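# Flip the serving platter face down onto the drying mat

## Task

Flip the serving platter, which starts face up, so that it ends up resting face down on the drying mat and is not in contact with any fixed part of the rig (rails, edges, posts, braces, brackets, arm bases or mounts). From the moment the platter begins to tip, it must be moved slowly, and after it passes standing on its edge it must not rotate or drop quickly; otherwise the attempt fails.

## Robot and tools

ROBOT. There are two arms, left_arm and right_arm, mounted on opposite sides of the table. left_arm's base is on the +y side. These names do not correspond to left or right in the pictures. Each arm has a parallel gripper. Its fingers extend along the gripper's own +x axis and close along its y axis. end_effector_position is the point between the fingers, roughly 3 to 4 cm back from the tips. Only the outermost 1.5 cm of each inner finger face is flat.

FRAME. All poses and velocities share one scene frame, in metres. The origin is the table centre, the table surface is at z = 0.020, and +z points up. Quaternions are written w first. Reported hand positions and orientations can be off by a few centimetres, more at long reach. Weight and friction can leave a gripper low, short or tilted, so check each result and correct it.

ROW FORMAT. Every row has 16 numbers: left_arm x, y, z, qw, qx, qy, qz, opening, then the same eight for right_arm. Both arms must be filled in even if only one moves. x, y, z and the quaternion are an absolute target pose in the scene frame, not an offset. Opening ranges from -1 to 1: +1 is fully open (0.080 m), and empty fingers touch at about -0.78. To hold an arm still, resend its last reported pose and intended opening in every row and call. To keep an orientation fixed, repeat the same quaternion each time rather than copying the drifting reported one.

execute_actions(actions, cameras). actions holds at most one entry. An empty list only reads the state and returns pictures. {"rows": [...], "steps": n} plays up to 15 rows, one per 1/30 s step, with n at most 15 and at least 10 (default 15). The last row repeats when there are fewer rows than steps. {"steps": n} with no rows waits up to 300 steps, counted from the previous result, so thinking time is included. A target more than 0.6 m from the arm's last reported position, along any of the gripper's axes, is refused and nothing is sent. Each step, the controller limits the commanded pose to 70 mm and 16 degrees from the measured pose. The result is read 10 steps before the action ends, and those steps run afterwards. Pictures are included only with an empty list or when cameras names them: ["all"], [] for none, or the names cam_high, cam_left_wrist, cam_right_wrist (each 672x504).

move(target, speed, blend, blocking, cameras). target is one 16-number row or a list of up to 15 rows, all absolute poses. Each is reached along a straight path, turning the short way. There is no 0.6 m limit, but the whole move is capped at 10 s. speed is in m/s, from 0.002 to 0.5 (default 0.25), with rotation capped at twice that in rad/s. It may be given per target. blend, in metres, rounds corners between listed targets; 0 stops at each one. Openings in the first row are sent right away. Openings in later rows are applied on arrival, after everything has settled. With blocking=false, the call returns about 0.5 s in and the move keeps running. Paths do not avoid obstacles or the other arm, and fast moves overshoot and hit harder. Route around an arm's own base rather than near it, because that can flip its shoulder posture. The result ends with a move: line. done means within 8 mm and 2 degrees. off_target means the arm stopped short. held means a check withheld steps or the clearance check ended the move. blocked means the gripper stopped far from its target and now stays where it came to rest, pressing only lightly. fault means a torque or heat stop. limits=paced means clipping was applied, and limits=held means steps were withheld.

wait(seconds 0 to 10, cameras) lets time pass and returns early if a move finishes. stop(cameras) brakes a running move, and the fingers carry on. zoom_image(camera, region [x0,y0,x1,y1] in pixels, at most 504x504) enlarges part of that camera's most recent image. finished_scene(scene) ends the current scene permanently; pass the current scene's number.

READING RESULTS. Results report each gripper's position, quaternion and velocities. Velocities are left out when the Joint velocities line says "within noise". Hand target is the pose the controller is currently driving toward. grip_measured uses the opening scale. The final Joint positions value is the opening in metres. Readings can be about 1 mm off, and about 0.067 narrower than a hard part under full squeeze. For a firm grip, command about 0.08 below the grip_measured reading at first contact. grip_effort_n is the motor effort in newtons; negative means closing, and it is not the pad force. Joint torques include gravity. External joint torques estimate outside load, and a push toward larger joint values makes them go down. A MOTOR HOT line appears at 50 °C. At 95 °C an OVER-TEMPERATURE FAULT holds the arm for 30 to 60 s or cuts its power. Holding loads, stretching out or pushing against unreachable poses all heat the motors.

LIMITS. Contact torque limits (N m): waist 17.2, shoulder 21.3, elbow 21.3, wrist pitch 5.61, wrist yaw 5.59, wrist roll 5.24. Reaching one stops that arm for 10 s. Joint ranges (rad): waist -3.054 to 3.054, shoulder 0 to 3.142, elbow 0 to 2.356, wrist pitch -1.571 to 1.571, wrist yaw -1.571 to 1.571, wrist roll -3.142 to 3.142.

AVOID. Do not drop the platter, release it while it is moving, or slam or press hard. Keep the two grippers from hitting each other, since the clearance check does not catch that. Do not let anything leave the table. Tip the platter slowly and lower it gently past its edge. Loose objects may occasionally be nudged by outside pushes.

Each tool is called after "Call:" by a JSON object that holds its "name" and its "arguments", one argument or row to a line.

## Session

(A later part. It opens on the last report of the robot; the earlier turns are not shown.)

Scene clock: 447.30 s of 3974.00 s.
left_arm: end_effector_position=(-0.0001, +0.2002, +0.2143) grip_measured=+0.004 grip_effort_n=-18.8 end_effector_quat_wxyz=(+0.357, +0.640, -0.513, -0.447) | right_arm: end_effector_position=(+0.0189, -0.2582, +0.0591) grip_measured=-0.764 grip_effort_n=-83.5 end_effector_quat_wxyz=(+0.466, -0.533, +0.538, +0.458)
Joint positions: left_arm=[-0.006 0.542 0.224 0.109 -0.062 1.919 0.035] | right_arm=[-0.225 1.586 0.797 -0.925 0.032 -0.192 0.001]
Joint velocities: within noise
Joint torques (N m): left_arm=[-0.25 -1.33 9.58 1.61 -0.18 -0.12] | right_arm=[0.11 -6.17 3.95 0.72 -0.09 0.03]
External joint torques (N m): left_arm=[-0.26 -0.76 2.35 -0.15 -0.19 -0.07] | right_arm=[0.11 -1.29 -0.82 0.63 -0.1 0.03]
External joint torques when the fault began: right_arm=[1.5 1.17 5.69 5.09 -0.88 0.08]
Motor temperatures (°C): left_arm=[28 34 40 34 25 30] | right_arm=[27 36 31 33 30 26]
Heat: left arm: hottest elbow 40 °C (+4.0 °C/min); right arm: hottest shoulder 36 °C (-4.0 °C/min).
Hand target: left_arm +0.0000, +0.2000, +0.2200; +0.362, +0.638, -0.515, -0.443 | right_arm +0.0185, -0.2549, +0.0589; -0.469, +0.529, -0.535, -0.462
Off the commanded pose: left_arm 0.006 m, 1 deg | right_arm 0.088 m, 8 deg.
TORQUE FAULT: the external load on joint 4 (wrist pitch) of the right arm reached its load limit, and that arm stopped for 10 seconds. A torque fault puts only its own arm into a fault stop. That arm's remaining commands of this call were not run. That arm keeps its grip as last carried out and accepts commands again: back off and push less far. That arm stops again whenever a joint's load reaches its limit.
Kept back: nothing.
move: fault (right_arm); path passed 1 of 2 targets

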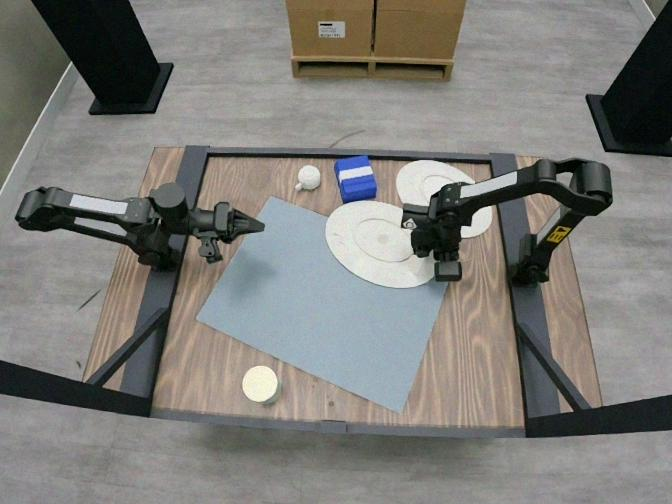

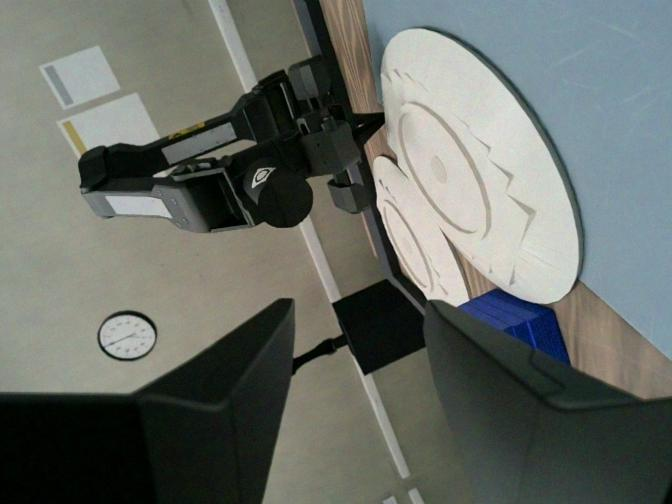

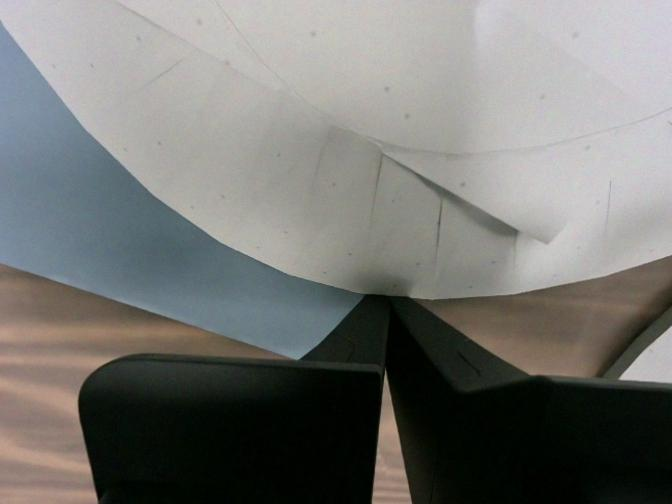

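Call:
{"name": "move", "arguments": {
  "target": [
    [0.0,0.2,0.22,0.362,0.638,-0.515,-0.443,0,0.02,-0.275,0.075,0.5,-0.5,0.5,0.5,-0.9],
    [0.0,0.2,0.22,0.362,0.638,-0.515,-0.443,0,0.02,-0.215,0.072,0.5,-0.5,0.5,0.5,-0.9]
  ],
  "speed": 0.03
}}

Call:
{"name": "zoom_image", "arguments": {
  "camera": "cam_high",
  "region": [230, 130, 500, 330]
}}

Scene clock: 464.33 s of 3974.00 s.
left_arm: end_effector_position=(-0.0001, +0.2002, +0.2143) grip_measured=+0.004 grip_effort_n=-18.8 end_effector_quat_wxyz=(+0.357, +0.640, -0.513, -0.447) | right_arm: end_effector_position=(+0.0205, -0.2369, +0.0723) grip_measured=-0.764 grip_effort_n=-83.5 end_effector_quat_wxyz=(+0.486, -0.513, +0.517, +0.483)
Joint positions: left_arm=[-0.006 0.542 0.224 0.109 -0.062 1.919 0.035] | right_arm=[-0.225 1.565 0.845 -0.91 0.012 -0.202 0.001]
Joint velocities: within noise
Joint torques (N m): left_arm=[-0.24 -1.32 9.59 1.6 -0.19 -0.12] | right_arm=[0.92 -2.96 7.19 3.46 -0.42 0.1]
External joint torques (N m): left_arm=[-0.26 -0.78 2.42 -0.14 -0.19 -0.07] | right_arm=[0.91 2.2 2 3.21 -0.41 0.11]
Motor temperatures (°C): left_arm=[28 34 41 34 25 30] | right_arm=[27 35 32 32 30 26]
Heat: left arm: hottest elbow 41 °C (+4.0 °C/min); right arm: hottest shoulder 35 °C (-3.0 °C/min).
Hand target: left_arm +0.0000, +0.2000, +0.2200; +0.362, +0.638, -0.515, -0.443 | right_arm +0.0198, -0.2160, +0.0731; +0.500, -0.500, +0.500, +0.500
Off the commanded pose: left_arm 0.006 m, 1 deg | right_arm 0.022 m, 4 deg.
Kept back: nothing.
move: off_target (right_arm)

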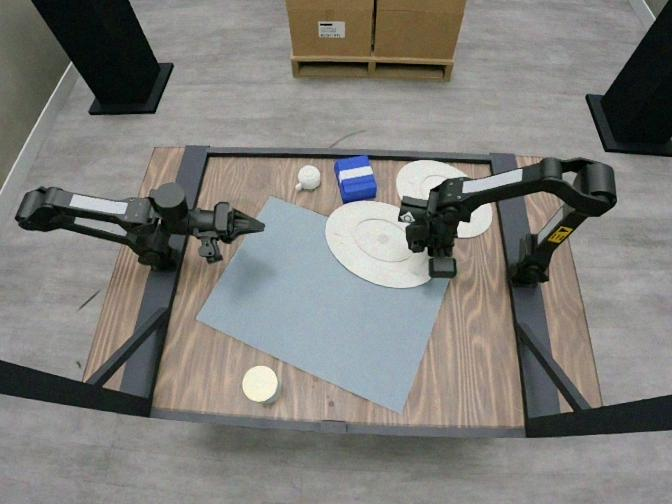

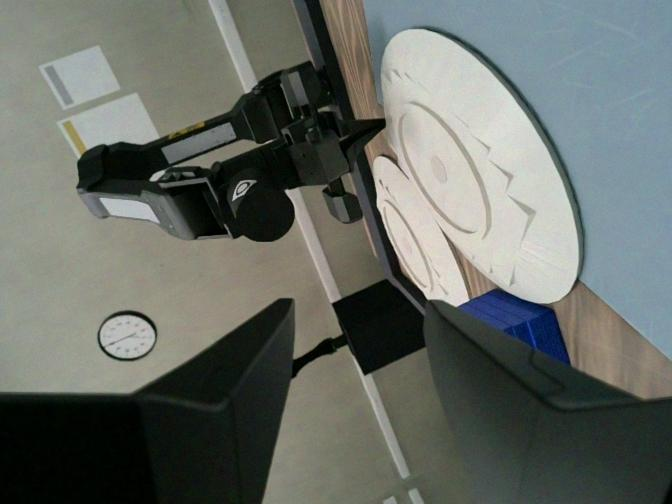

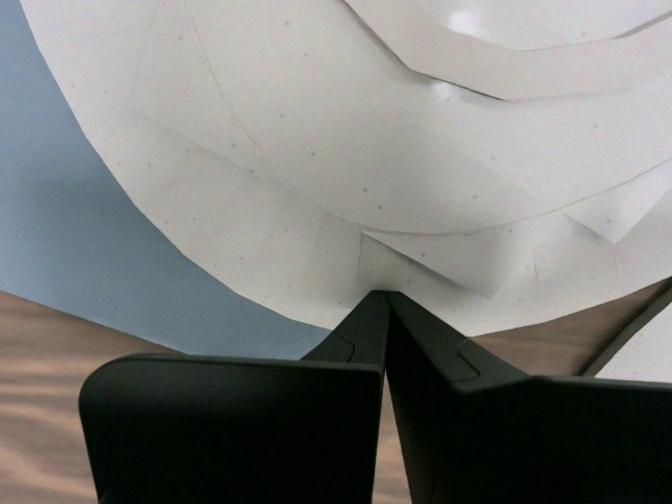

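Scaled by 1.867 from the camera's 672x504 image, which has a finer 960x720 frame.

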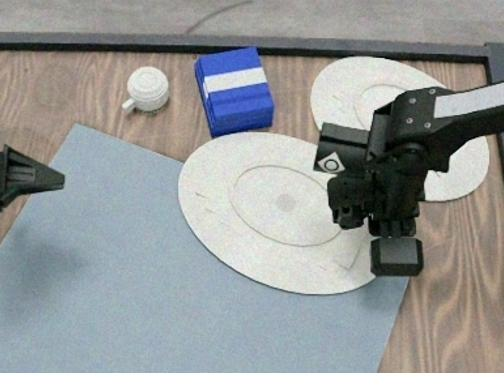

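Call:
{"name": "move", "arguments": {
  "target": [
    [0.0,0.2,0.22,0.362,0.638,-0.515,-0.443,0,0.02,-0.24,0.15,0.5,-0.5,0.5,0.5,-0.9],
    [0.0,0.2,0.22,0.362,0.638,-0.515,-0.443,0,0.035,-0.1,0.15,0.5,-0.5,0.5,0.5,-0.9],
    [0.0,0.2,0.22,0.362,0.638,-0.515,-0.443,0,0.035,-0.1,0.079,0.5,-0.5,0.5,0.5,-0.9]
  ],
  "speed": [0.15,0.2,0.04]
}}

Call:
{"name": "zoom_image", "arguments": {
  "camera": "cam_high",
  "region": [230, 130, 500, 330]
}}

Scene clock: 470.07 s of 3974.00 s.
left_arm: end_effector_position=(-0.0001, +0.2002, +0.2143) grip_measured=+0.004 grip_effort_n=-18.8 end_effector_quat_wxyz=(+0.357, +0.640, -0.513, -0.447) | right_arm: end_effector_position=(+0.0374, -0.0966, +0.0870) grip_measured=-0.764 grip_effort_n=-83.5 end_effector_quat_wxyz=(+0.508, -0.497, +0.492, +0.504)
Joint positions: left_arm=[-0.006 0.542 0.224 0.109 -0.062 1.919 0.035] | right_arm=[-0.194 1.982 1.422 -0.987 0.005 -0.18 0.001]
Joint velocities: within noise
Joint torques (N m): left_arm=[-0.25 -1.34 9.58 1.6 -0.19 -0.12] | right_arm=[0.02 -8.93 3.3 0.29 -0.2 0.11]
External joint torques (N m): left_arm=[-0.25 -0.81 2.36 -0.15 -0.19 -0.07] | right_arm=[0.02 -0.27 -2.25 -0.08 -0.19 0.11]
Motor temperatures (°C): left_arm=[28 34 42 34 25 30] | right_arm=[27 35 32 33 30 26]
Heat: left arm: hottest elbow 42 °C (+6.1 °C/min); right arm: hottest shoulder 35 °C (-3.0 °C/min).
Hand target: left_arm +0.0000, +0.2000, +0.2200; +0.362, +0.638, -0.515, -0.443 | right_arm +0.0351, -0.1001, +0.0792; +0.500, -0.500, +0.500, +0.500
Off the commanded pose: left_arm 0.006 m, 1 deg | right_arm 0.009 m, 1 deg.
Kept back: nothing.
move: off_target (right_arm)

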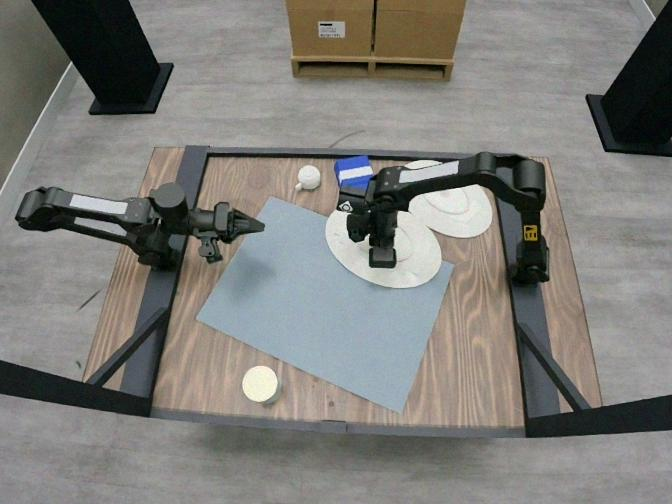

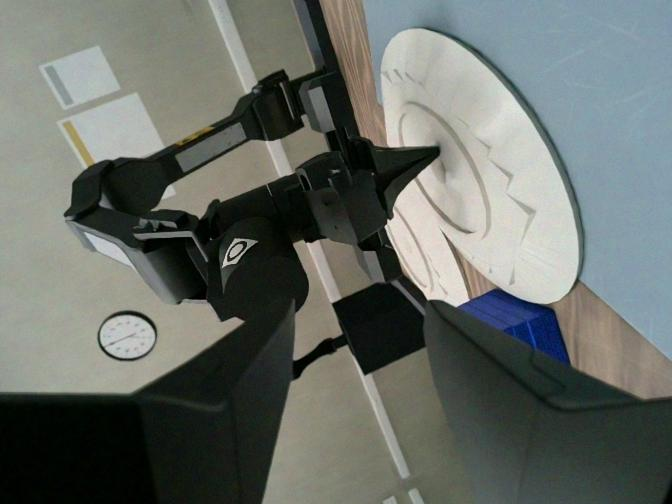

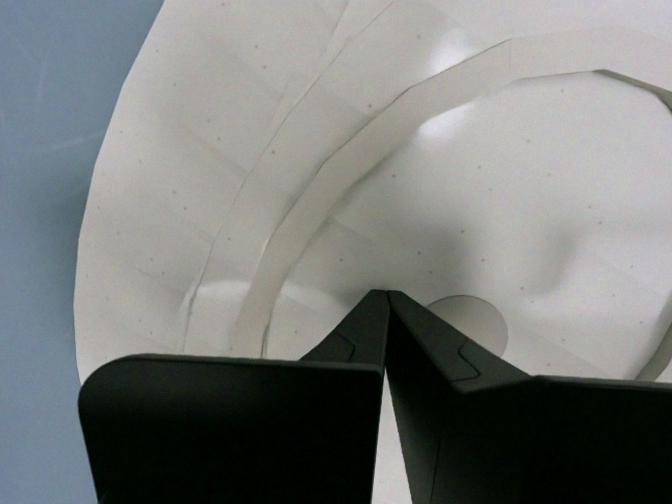

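Scaled by 1.867 from the camera's 672x504 image, which has a finer 960x720 frame.

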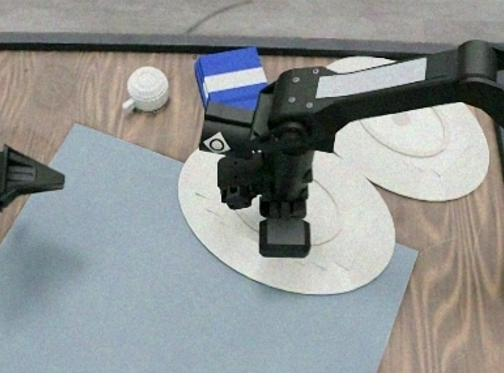

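Call:
{"name": "move", "arguments": {
  "target": [
    [0.0,0.2,0.22,0.362,0.638,-0.515,-0.443,0,-0.015,-0.04,0.079,0.5,-0.5,0.5,0.5,-0.9],
    [0.0,0.2,0.22,0.362,0.638,-0.515,-0.443,0,-0.06,-0.005,0.079,0.5,-0.5,0.5,0.5,-0.9]
  ],
  "speed": 0.04
}}

Call:
{"name": "zoom_image", "arguments": {
  "camera": "cam_high",
  "region": [180, 150, 500, 390]
}}

Scene clock: 475.13 s of 3974.00 s.
left_arm: end_effector_position=(-0.0001, +0.2002, +0.2143) grip_measured=+0.004 grip_effort_n=-18.8 end_effector_quat_wxyz=(+0.357, +0.640, -0.513, -0.447) | right_arm: end_effector_position=(-0.0059, -0.0294, +0.0884) grip_measured=-0.764 grip_effort_n=-83.5 end_effector_quat_wxyz=(+0.526, -0.516, +0.513, +0.441)
Joint positions: left_arm=[-0.006 0.542 0.224 0.109 -0.062 1.919 0.035] | right_arm=[-0.039 2.299 1.924 -1.259 0.087 0.061 0.001]
Joint velocities: within noise
Joint torques (N m): left_arm=[-0.04 -0.82 8.41 1.72 0 -0.05] | right_arm=[1.07 -12.93 4.64 0.58 -0.35 0.02]
External joint torques (N m): left_arm=[-0.05 -0.27 1.2 -0.04 0 0] | right_arm=[1.16 -1.97 -1.12 0.33 -0.42 0.01]
Motor temperatures (°C): left_arm=[28 33 42 34 25 30] | right_arm=[28 36 33 35 31 26]
Heat: left arm: hottest elbow 42 °C (+5.1 °C/min); right arm: hottest shoulder 36 °C (-2.0 °C/min).
Hand target: left_arm -0.0001, +0.2002, +0.2143; +0.357, +0.640, -0.513, -0.447 | right_arm -0.0152, -0.0276, +0.0880; +0.521, -0.516, +0.510, +0.450
Off the commanded pose: left_arm 0.006 m, 1 deg | right_arm 0.060 m, 8 deg.
Kept back: nothing.
move: blocked (right_arm; both arms now hold where they are)

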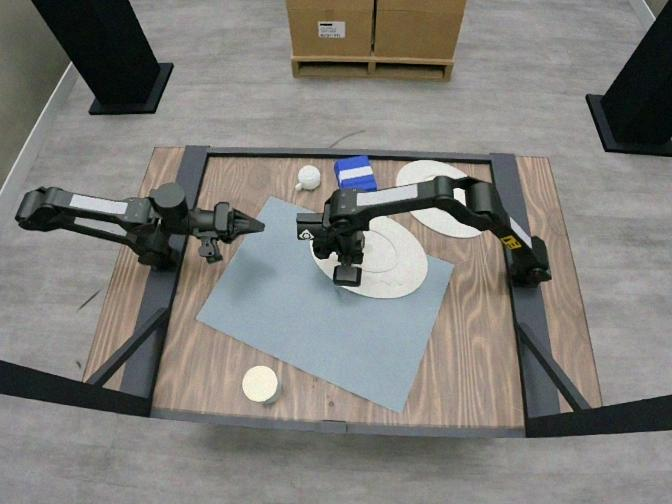

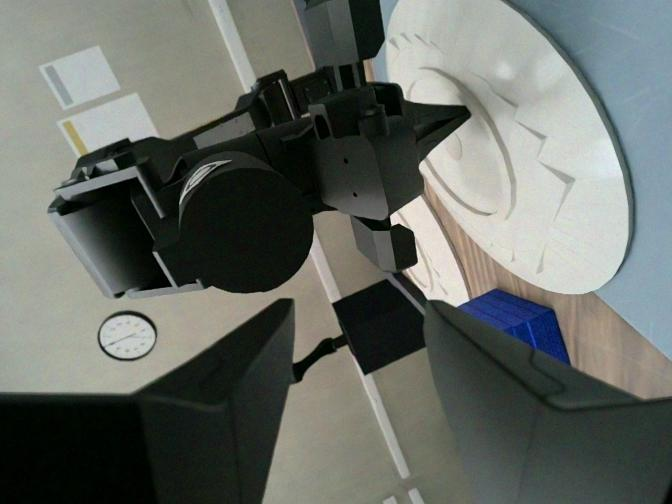

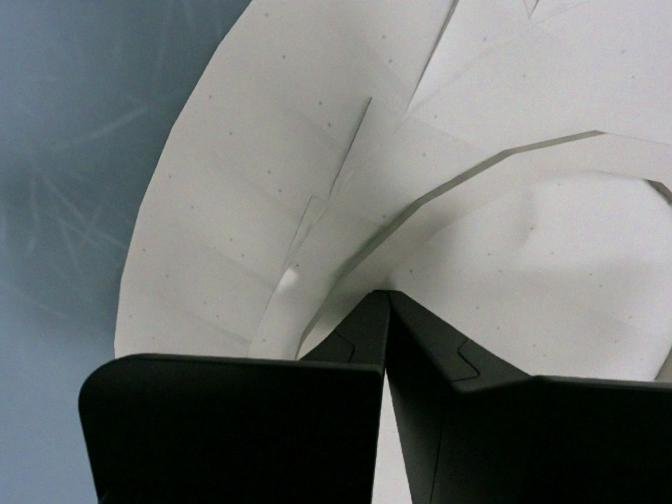

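Scaled by 1.575 from the camera's 672x504 image, which has a finer 960x720 frame.

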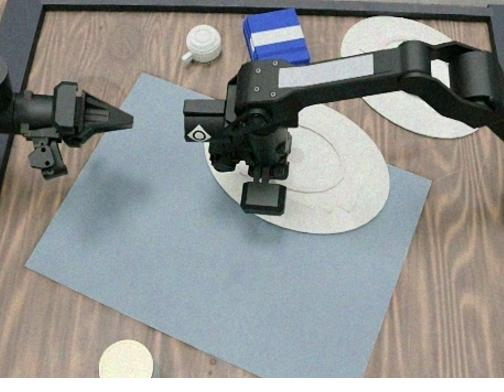

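Call:
{"name": "move", "arguments": {
  "target": [0.0,0.2,0.22,0.362,0.638,-0.515,-0.443,0,-0.07,-0.025,0.082,0.521,-0.516,0.51,0.45,-0.9],
  "speed": 0.04
}}

Call:
{"name": "zoom_image", "arguments": {
  "camera": "cam_high",
  "region": [180, 150, 500, 390]
}}

Scene clock: 477.37 s of 3974.00 s.
left_arm: end_effector_position=(-0.0001, +0.2002, +0.2143) grip_measured=+0.004 grip_effort_n=-18.8 end_effector_quat_wxyz=(+0.357, +0.640, -0.513, -0.447) | right_arm: end_effector_position=(-0.0125, -0.0324, +0.0906) grip_measured=-0.764 grip_effort_n=-83.5 end_effector_quat_wxyz=(+0.561, -0.516, +0.509, +0.400)
Joint positions: left_arm=[-0.006 0.542 0.224 0.109 -0.062 1.919 0.035] | right_arm=[0.002 2.298 1.924 -1.278 0.161 0.178 0.001]
Joint velocities: within noise
Joint torques (N m): left_arm=[-0.04 -0.81 8.41 1.72 0 -0.05] | right_arm=[1.29 -12.89 4.76 0.22 -0.39 -0.03]
External joint torques (N m): left_arm=[-0.04 -0.28 1.2 -0.04 0 0] | right_arm=[1.28 -2.03 -0.92 0 -0.5 -0.04]
Motor temperatures (°C): left_arm=[28 33 42 34 25 30] | right_arm=[28 36 33 35 32 26]
Heat: left arm: hottest elbow 42 °C (+5.1 °C/min); right arm: hottest shoulder 36 °C (-2.0 °C/min).
Hand target: left_arm -0.0001, +0.2002, +0.2143; +0.357, +0.640, -0.513, -0.447 | right_arm -0.0223, -0.0318, +0.0898; +0.554, -0.517, +0.508, +0.409
Off the commanded pose: left_arm 0.006 m, 1 deg | right_arm 0.059 m, 7 deg.
Kept back: nothing.
move: blocked (right_arm; both arms now hold where they are)

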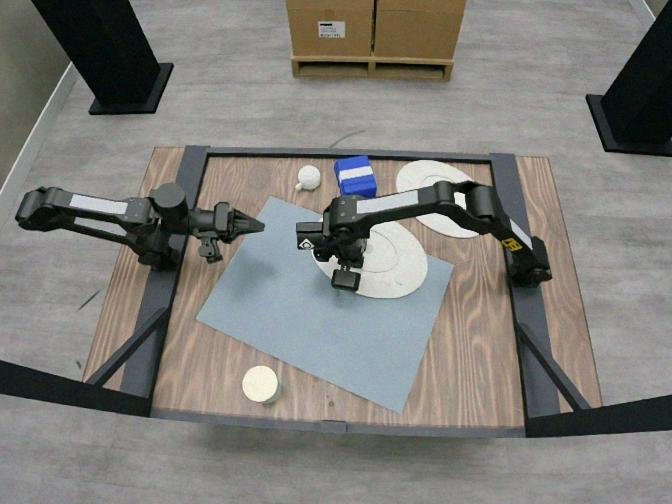

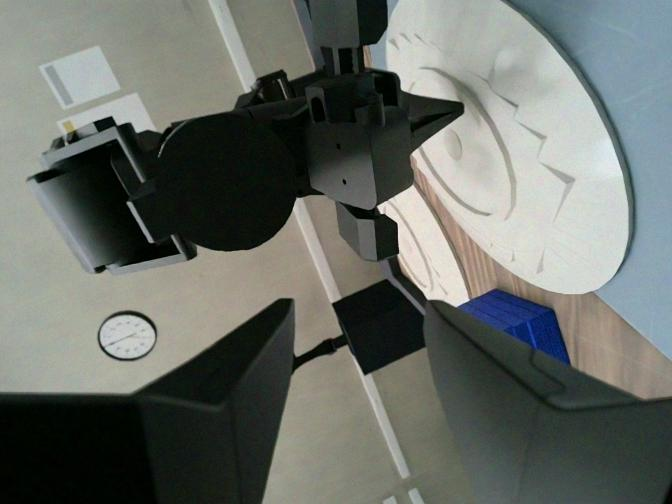

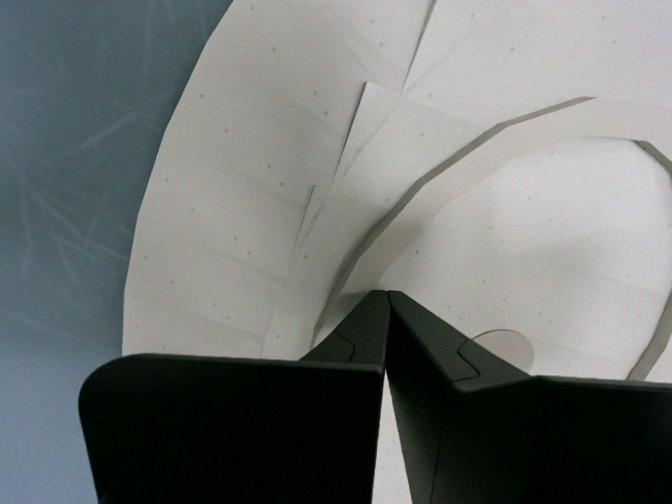

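Scaled by 1.575 from the camera's 672x504 image, which has a finer 960x720 frame.

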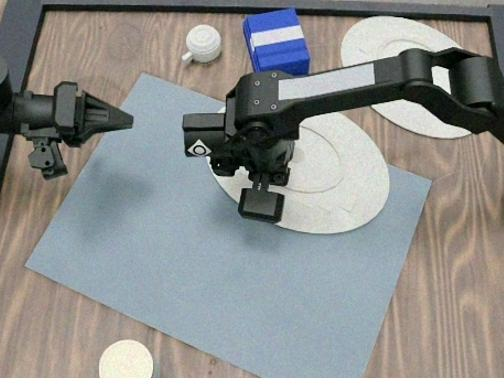

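Call:
{"name": "move", "arguments": {
  "target": [
    [0.0,0.2,0.22,0.362,0.638,-0.515,-0.443,0,0.0,-0.07,0.095,0.5,-0.5,0.5,0.5,-0.9],
    [0.0,0.2,0.22,0.362,0.638,-0.515,-0.443,0,-0.01,-0.085,0.086,0.5,-0.5,0.5,0.5,-0.9],
    [0.0,0.2,0.22,0.362,0.638,-0.515,-0.443,0,-0.09,-0.085,0.084,0.5,-0.5,0.5,0.5,-0.9]
  ],
  "speed": [0.1,0.1,0.06]
}}

Call:
{"name": "zoom_image", "arguments": {
  "camera": "cam_high",
  "region": [180, 150, 500, 390]
}}

Scene clock: 481.70 s of 3974.00 s.
left_arm: end_effector_position=(-0.0001, +0.2002, +0.2143) grip_measured=+0.004 grip_effort_n=-18.8 end_effector_quat_wxyz=(+0.357, +0.640, -0.513, -0.447) | right_arm: end_effector_position=(-0.0588, -0.0832, +0.0862) grip_measured=-0.764 grip_effort_n=-83.5 end_effector_quat_wxyz=(+0.531, -0.500, +0.493, +0.473)
Joint positions: left_arm=[-0.006 0.542 0.224 0.109 -0.062 1.919 0.035] | right_arm=[0.089 2.031 1.489 -1.026 0.066 0.156 0.001]
Joint velocities: within noise
Joint torques (N m): left_arm=[-0.25 -1.32 9.6 1.61 -0.18 -0.12] | right_arm=[4.26 -10.09 5.25 0.03 -2 0.08]
External joint torques (N m): left_arm=[-0.25 -0.79 2.41 -0.14 -0.18 -0.07] | right_arm=[4.21 -0.97 -0.4 -0.34 -2.05 0.07]
Motor temperatures (°C): left_arm=[28 33 42 34 25 30] | right_arm=[28 38 33 34 32 26]
Heat: left arm: hottest elbow 42 °C (+4.0 °C/min); right arm: hottest shoulder 38 °C (+0.0 °C/min).
Hand target: left_arm +0.0000, +0.2000, +0.2200; +0.362, +0.638, -0.515, -0.443 | right_arm -0.0888, -0.0861, +0.0844; +0.500, -0.501, +0.500, +0.499
Off the commanded pose: left_arm 0.006 m, 1 deg | right_arm 0.031 m, 5 deg.
Kept back: nothing.
move: off_target (right_arm)

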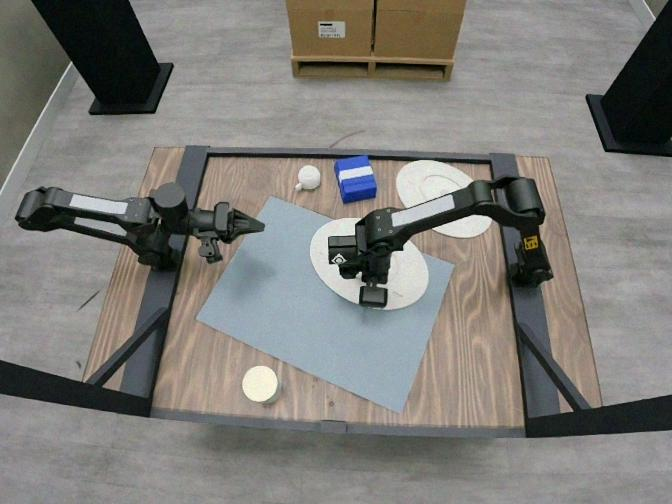

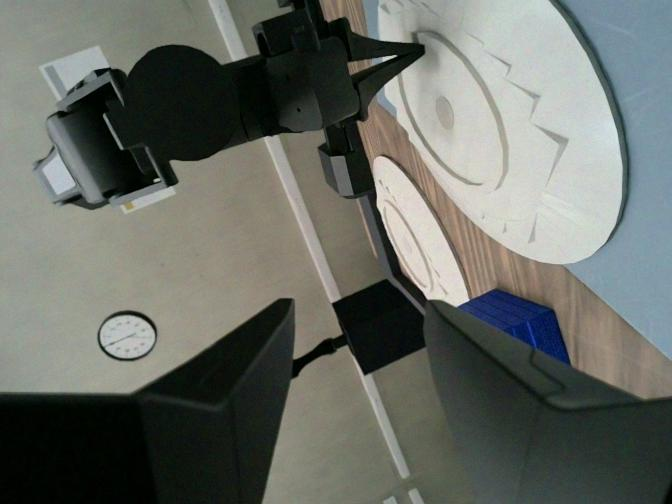

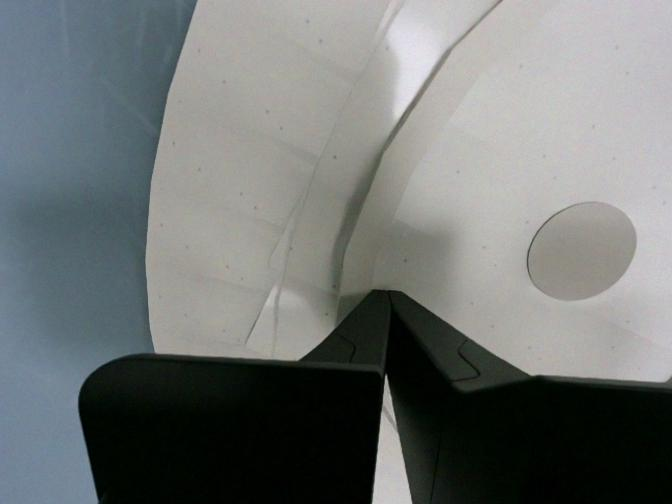

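Scaled by 1.575 from the camera's 672x504 image, which has a finer 960x720 frame.

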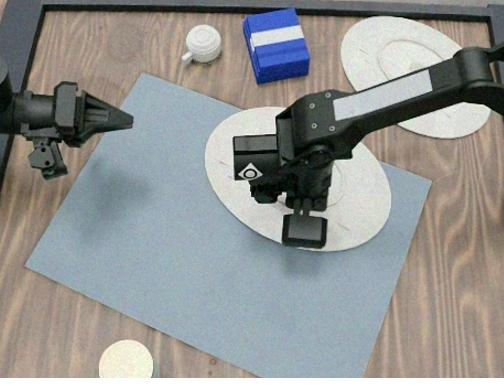

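Works. Continue.

Call:
{"name": "move", "arguments": {
  "target": [
    [0.0,0.2,0.22,0.362,0.638,-0.515,-0.443,0,-0.12,-0.09,0.086,0.5,-0.5,0.5,0.5,-0.9],
    [0.0,0.2,0.22,0.362,0.638,-0.515,-0.443,0,-0.155,-0.08,0.086,0.5,-0.5,0.5,0.5,-0.9]
  ],
  "speed": [0.04]
}}

Call:
{"name": "zoom_image", "arguments": {
  "camera": "cam_high",
  "region": [180, 150, 500, 390]
}}

speed must be one number or one for each of the 2 targets, got a list of 1; nothing of the call was run

Scaled by 1.575 from the camera's 672x504 image, which has a finer 960x720 frame.

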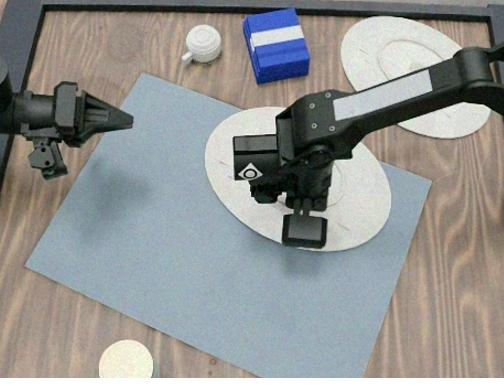

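Call:
{"name": "move", "arguments": {
  "target": [
    [0.0,0.2,0.22,0.362,0.638,-0.515,-0.443,0,-0.12,-0.09,0.086,0.5,-0.5,0.5,0.5,-0.9],
    [0.0,0.2,0.22,0.362,0.638,-0.515,-0.443,0,-0.155,-0.08,0.086,0.5,-0.5,0.5,0.5,-0.9]
  ],
  "speed": 0.04
}}

Call:
{"name": "zoom_image", "arguments": {
  "camera": "cam_high",
  "region": [180, 150, 500, 390]
}}

Scene clock: 484.43 s of 3974.00 s.
left_arm: end_effector_position=(-0.0001, +0.2002, +0.2143) grip_measured=+0.004 grip_effort_n=-18.8 end_effector_quat_wxyz=(+0.357, +0.640, -0.513, -0.447) | right_arm: end_effector_position=(-0.1169, -0.0829, +0.0889) grip_measured=-0.764 grip_effort_n=-83.5 end_effector_quat_wxyz=(+0.531, -0.506, +0.496, +0.464)
Joint positions: left_arm=[-0.006 0.542 0.224 0.109 -0.062 1.919 0.035] | right_arm=[0.24 2.087 1.585 -1.097 0.071 0.314 0.001]
Joint velocities: within noise
Joint torques (N m): left_arm=[-0.24 -1.33 9.59 1.6 -0.18 -0.12] | right_arm=[4.95 -8.85 7.46 1.53 -2.15 0.07]
External joint torques (N m): left_arm=[-0.24 -0.75 2.32 -0.17 -0.19 -0.07] | right_arm=[5.01 0.65 1.83 1.23 -2.22 0.07]
Motor temperatures (°C): left_arm=[28 33 42 34 25 30] | right_arm=[29 39 33 34 33 26]
Heat: left arm: hottest elbow 42 °C (+4.0 °C/min); right arm: hottest shoulder 39 °C (+1.0 °C/min).
Hand target: left_arm +0.0000, +0.2000, +0.2200; +0.362, +0.638, -0.515, -0.443 | right_arm -0.1536, -0.0821, +0.0869; +0.500, -0.501, +0.500, +0.500
Off the commanded pose: left_arm 0.006 m, 1 deg | right_arm 0.038 m, 5 deg.
Kept back: nothing.
move: off_target (right_arm)

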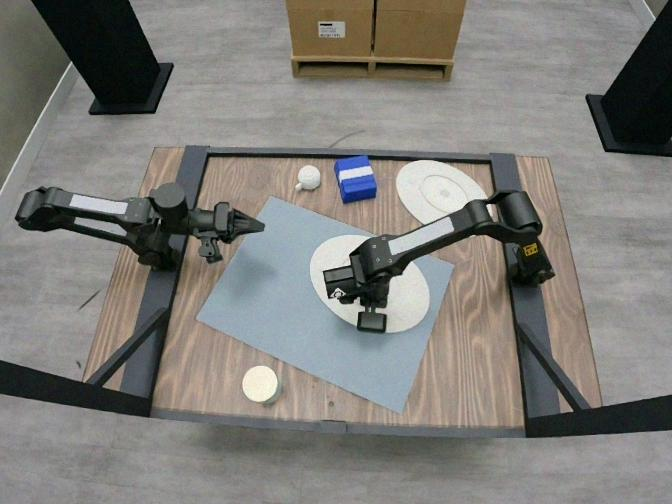

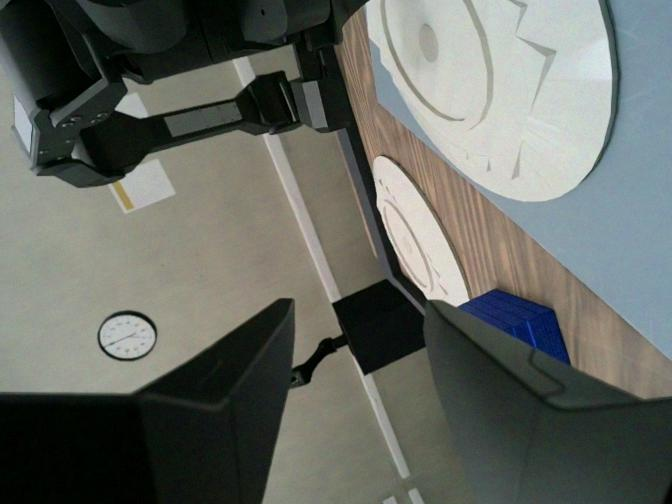

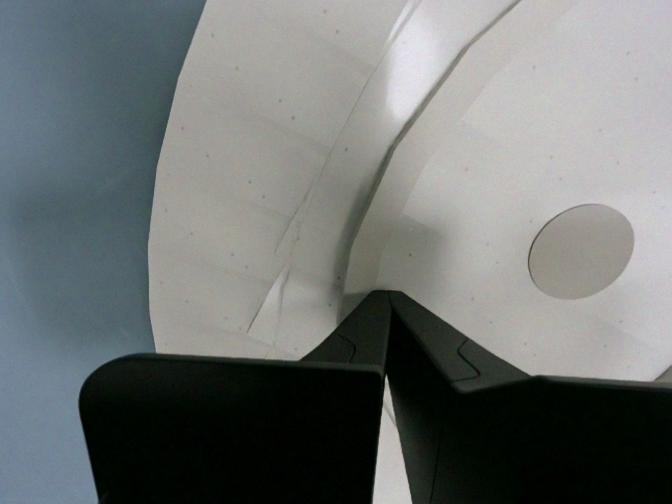

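Scaled by 1.575 from the camera's 672x504 image, which has a finer 960x720 frame.

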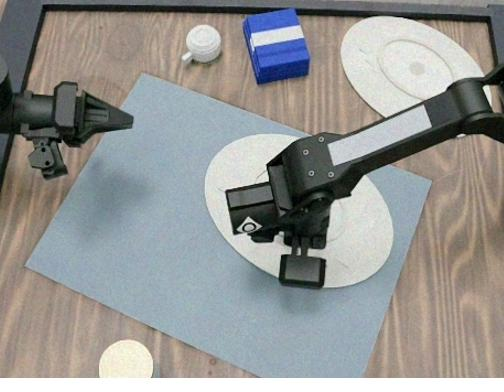

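Fully on the mat. Retract.

Call:
{"name": "move", "arguments": {
  "target": [
    [0.0,0.2,0.22,0.362,0.638,-0.515,-0.443,0,-0.11,-0.085,0.2,0.5,-0.5,0.5,0.5,-0.9],
    [0.0,0.2,0.22,0.362,0.638,-0.515,-0.443,0,-0.13,-0.22,0.25,0.5,-0.5,0.5,0.5,-0.9]
  ],
  "speed": [0.1,0.25]
}}

Call:
{"name": "zoom_image", "arguments": {
  "camera": "cam_high",
  "region": [180, 150, 500, 390]
}}

Scene clock: 487.13 s of 3974.00 s.
left_arm: end_effector_position=(-0.0001, +0.2002, +0.2143) grip_measured=+0.004 grip_effort_n=-18.8 end_effector_quat_wxyz=(+0.357, +0.640, -0.513, -0.447) | right_arm: end_effector_position=(-0.1302, -0.2170, +0.2523) grip_measured=-0.764 grip_effort_n=-83.5 end_effector_quat_wxyz=(+0.502, -0.497, +0.498, +0.504)
Joint positions: left_arm=[-0.006 0.542 0.224 0.109 -0.062 1.919 0.035] | right_arm=[0.378 1.561 1.577 -1.575 0.001 0.393 0.001]
Joint velocities: within noise
Joint torques (N m): left_arm=[-0.24 -1.33 9.6 1.61 -0.18 -0.12] | right_arm=[0.17 -7.44 3.51 0.05 0 0.17]
External joint torques (N m): left_arm=[-0.24 -0.78 2.37 -0.15 -0.19 -0.07] | right_arm=[0.18 -1.84 -2.14 -0.31 -0.02 0.17]
Motor temperatures (°C): left_arm=[28 33 42 34 25 30] | right_arm=[29 39 33 34 33 26]
Heat: left arm: hottest elbow 42 °C (+3.0 °C/min); right arm: hottest shoulder 39 °C (+1.0 °C/min).
Hand target: left_arm +0.0000, +0.2000, +0.2200; +0.362, +0.638, -0.515, -0.443 | right_arm -0.1300, -0.2200, +0.2500; +0.500, -0.500, +0.500, +0.500
Off the commanded pose: left_arm 0.006 m, 1 deg | right_arm 0.004 m, 1 deg.
Kept back: nothing.
move: done

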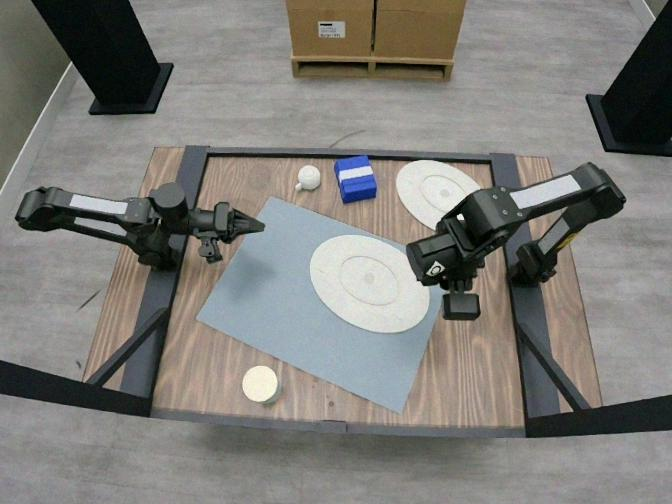

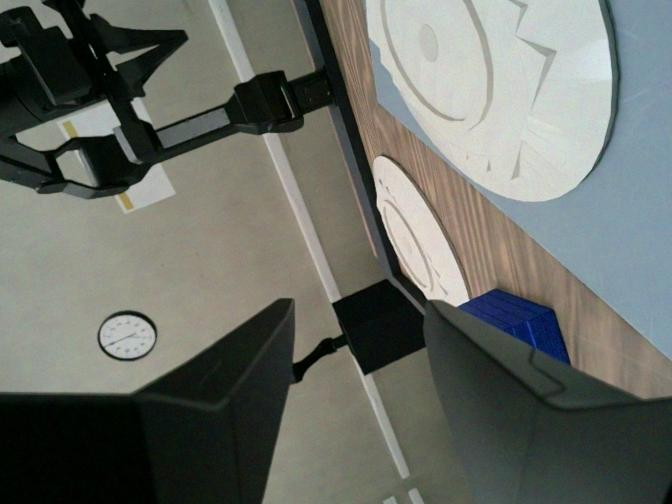

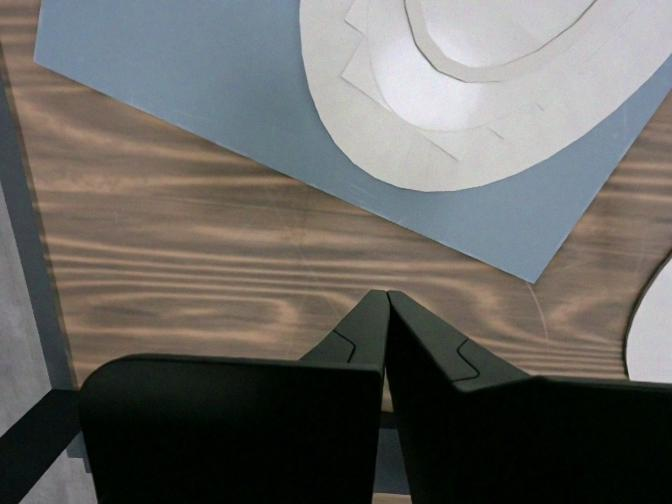

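Scaled by 1.575 from the camera's 672x504 image, which has a finer 960x720 frame.

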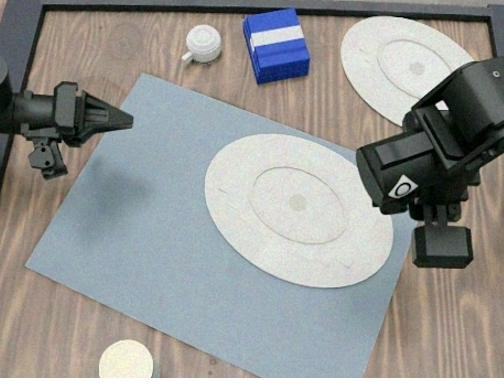

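Call:
{"name": "finished_scene", "arguments": {
  "scene": 1
}}

The scene is finished: the task was done.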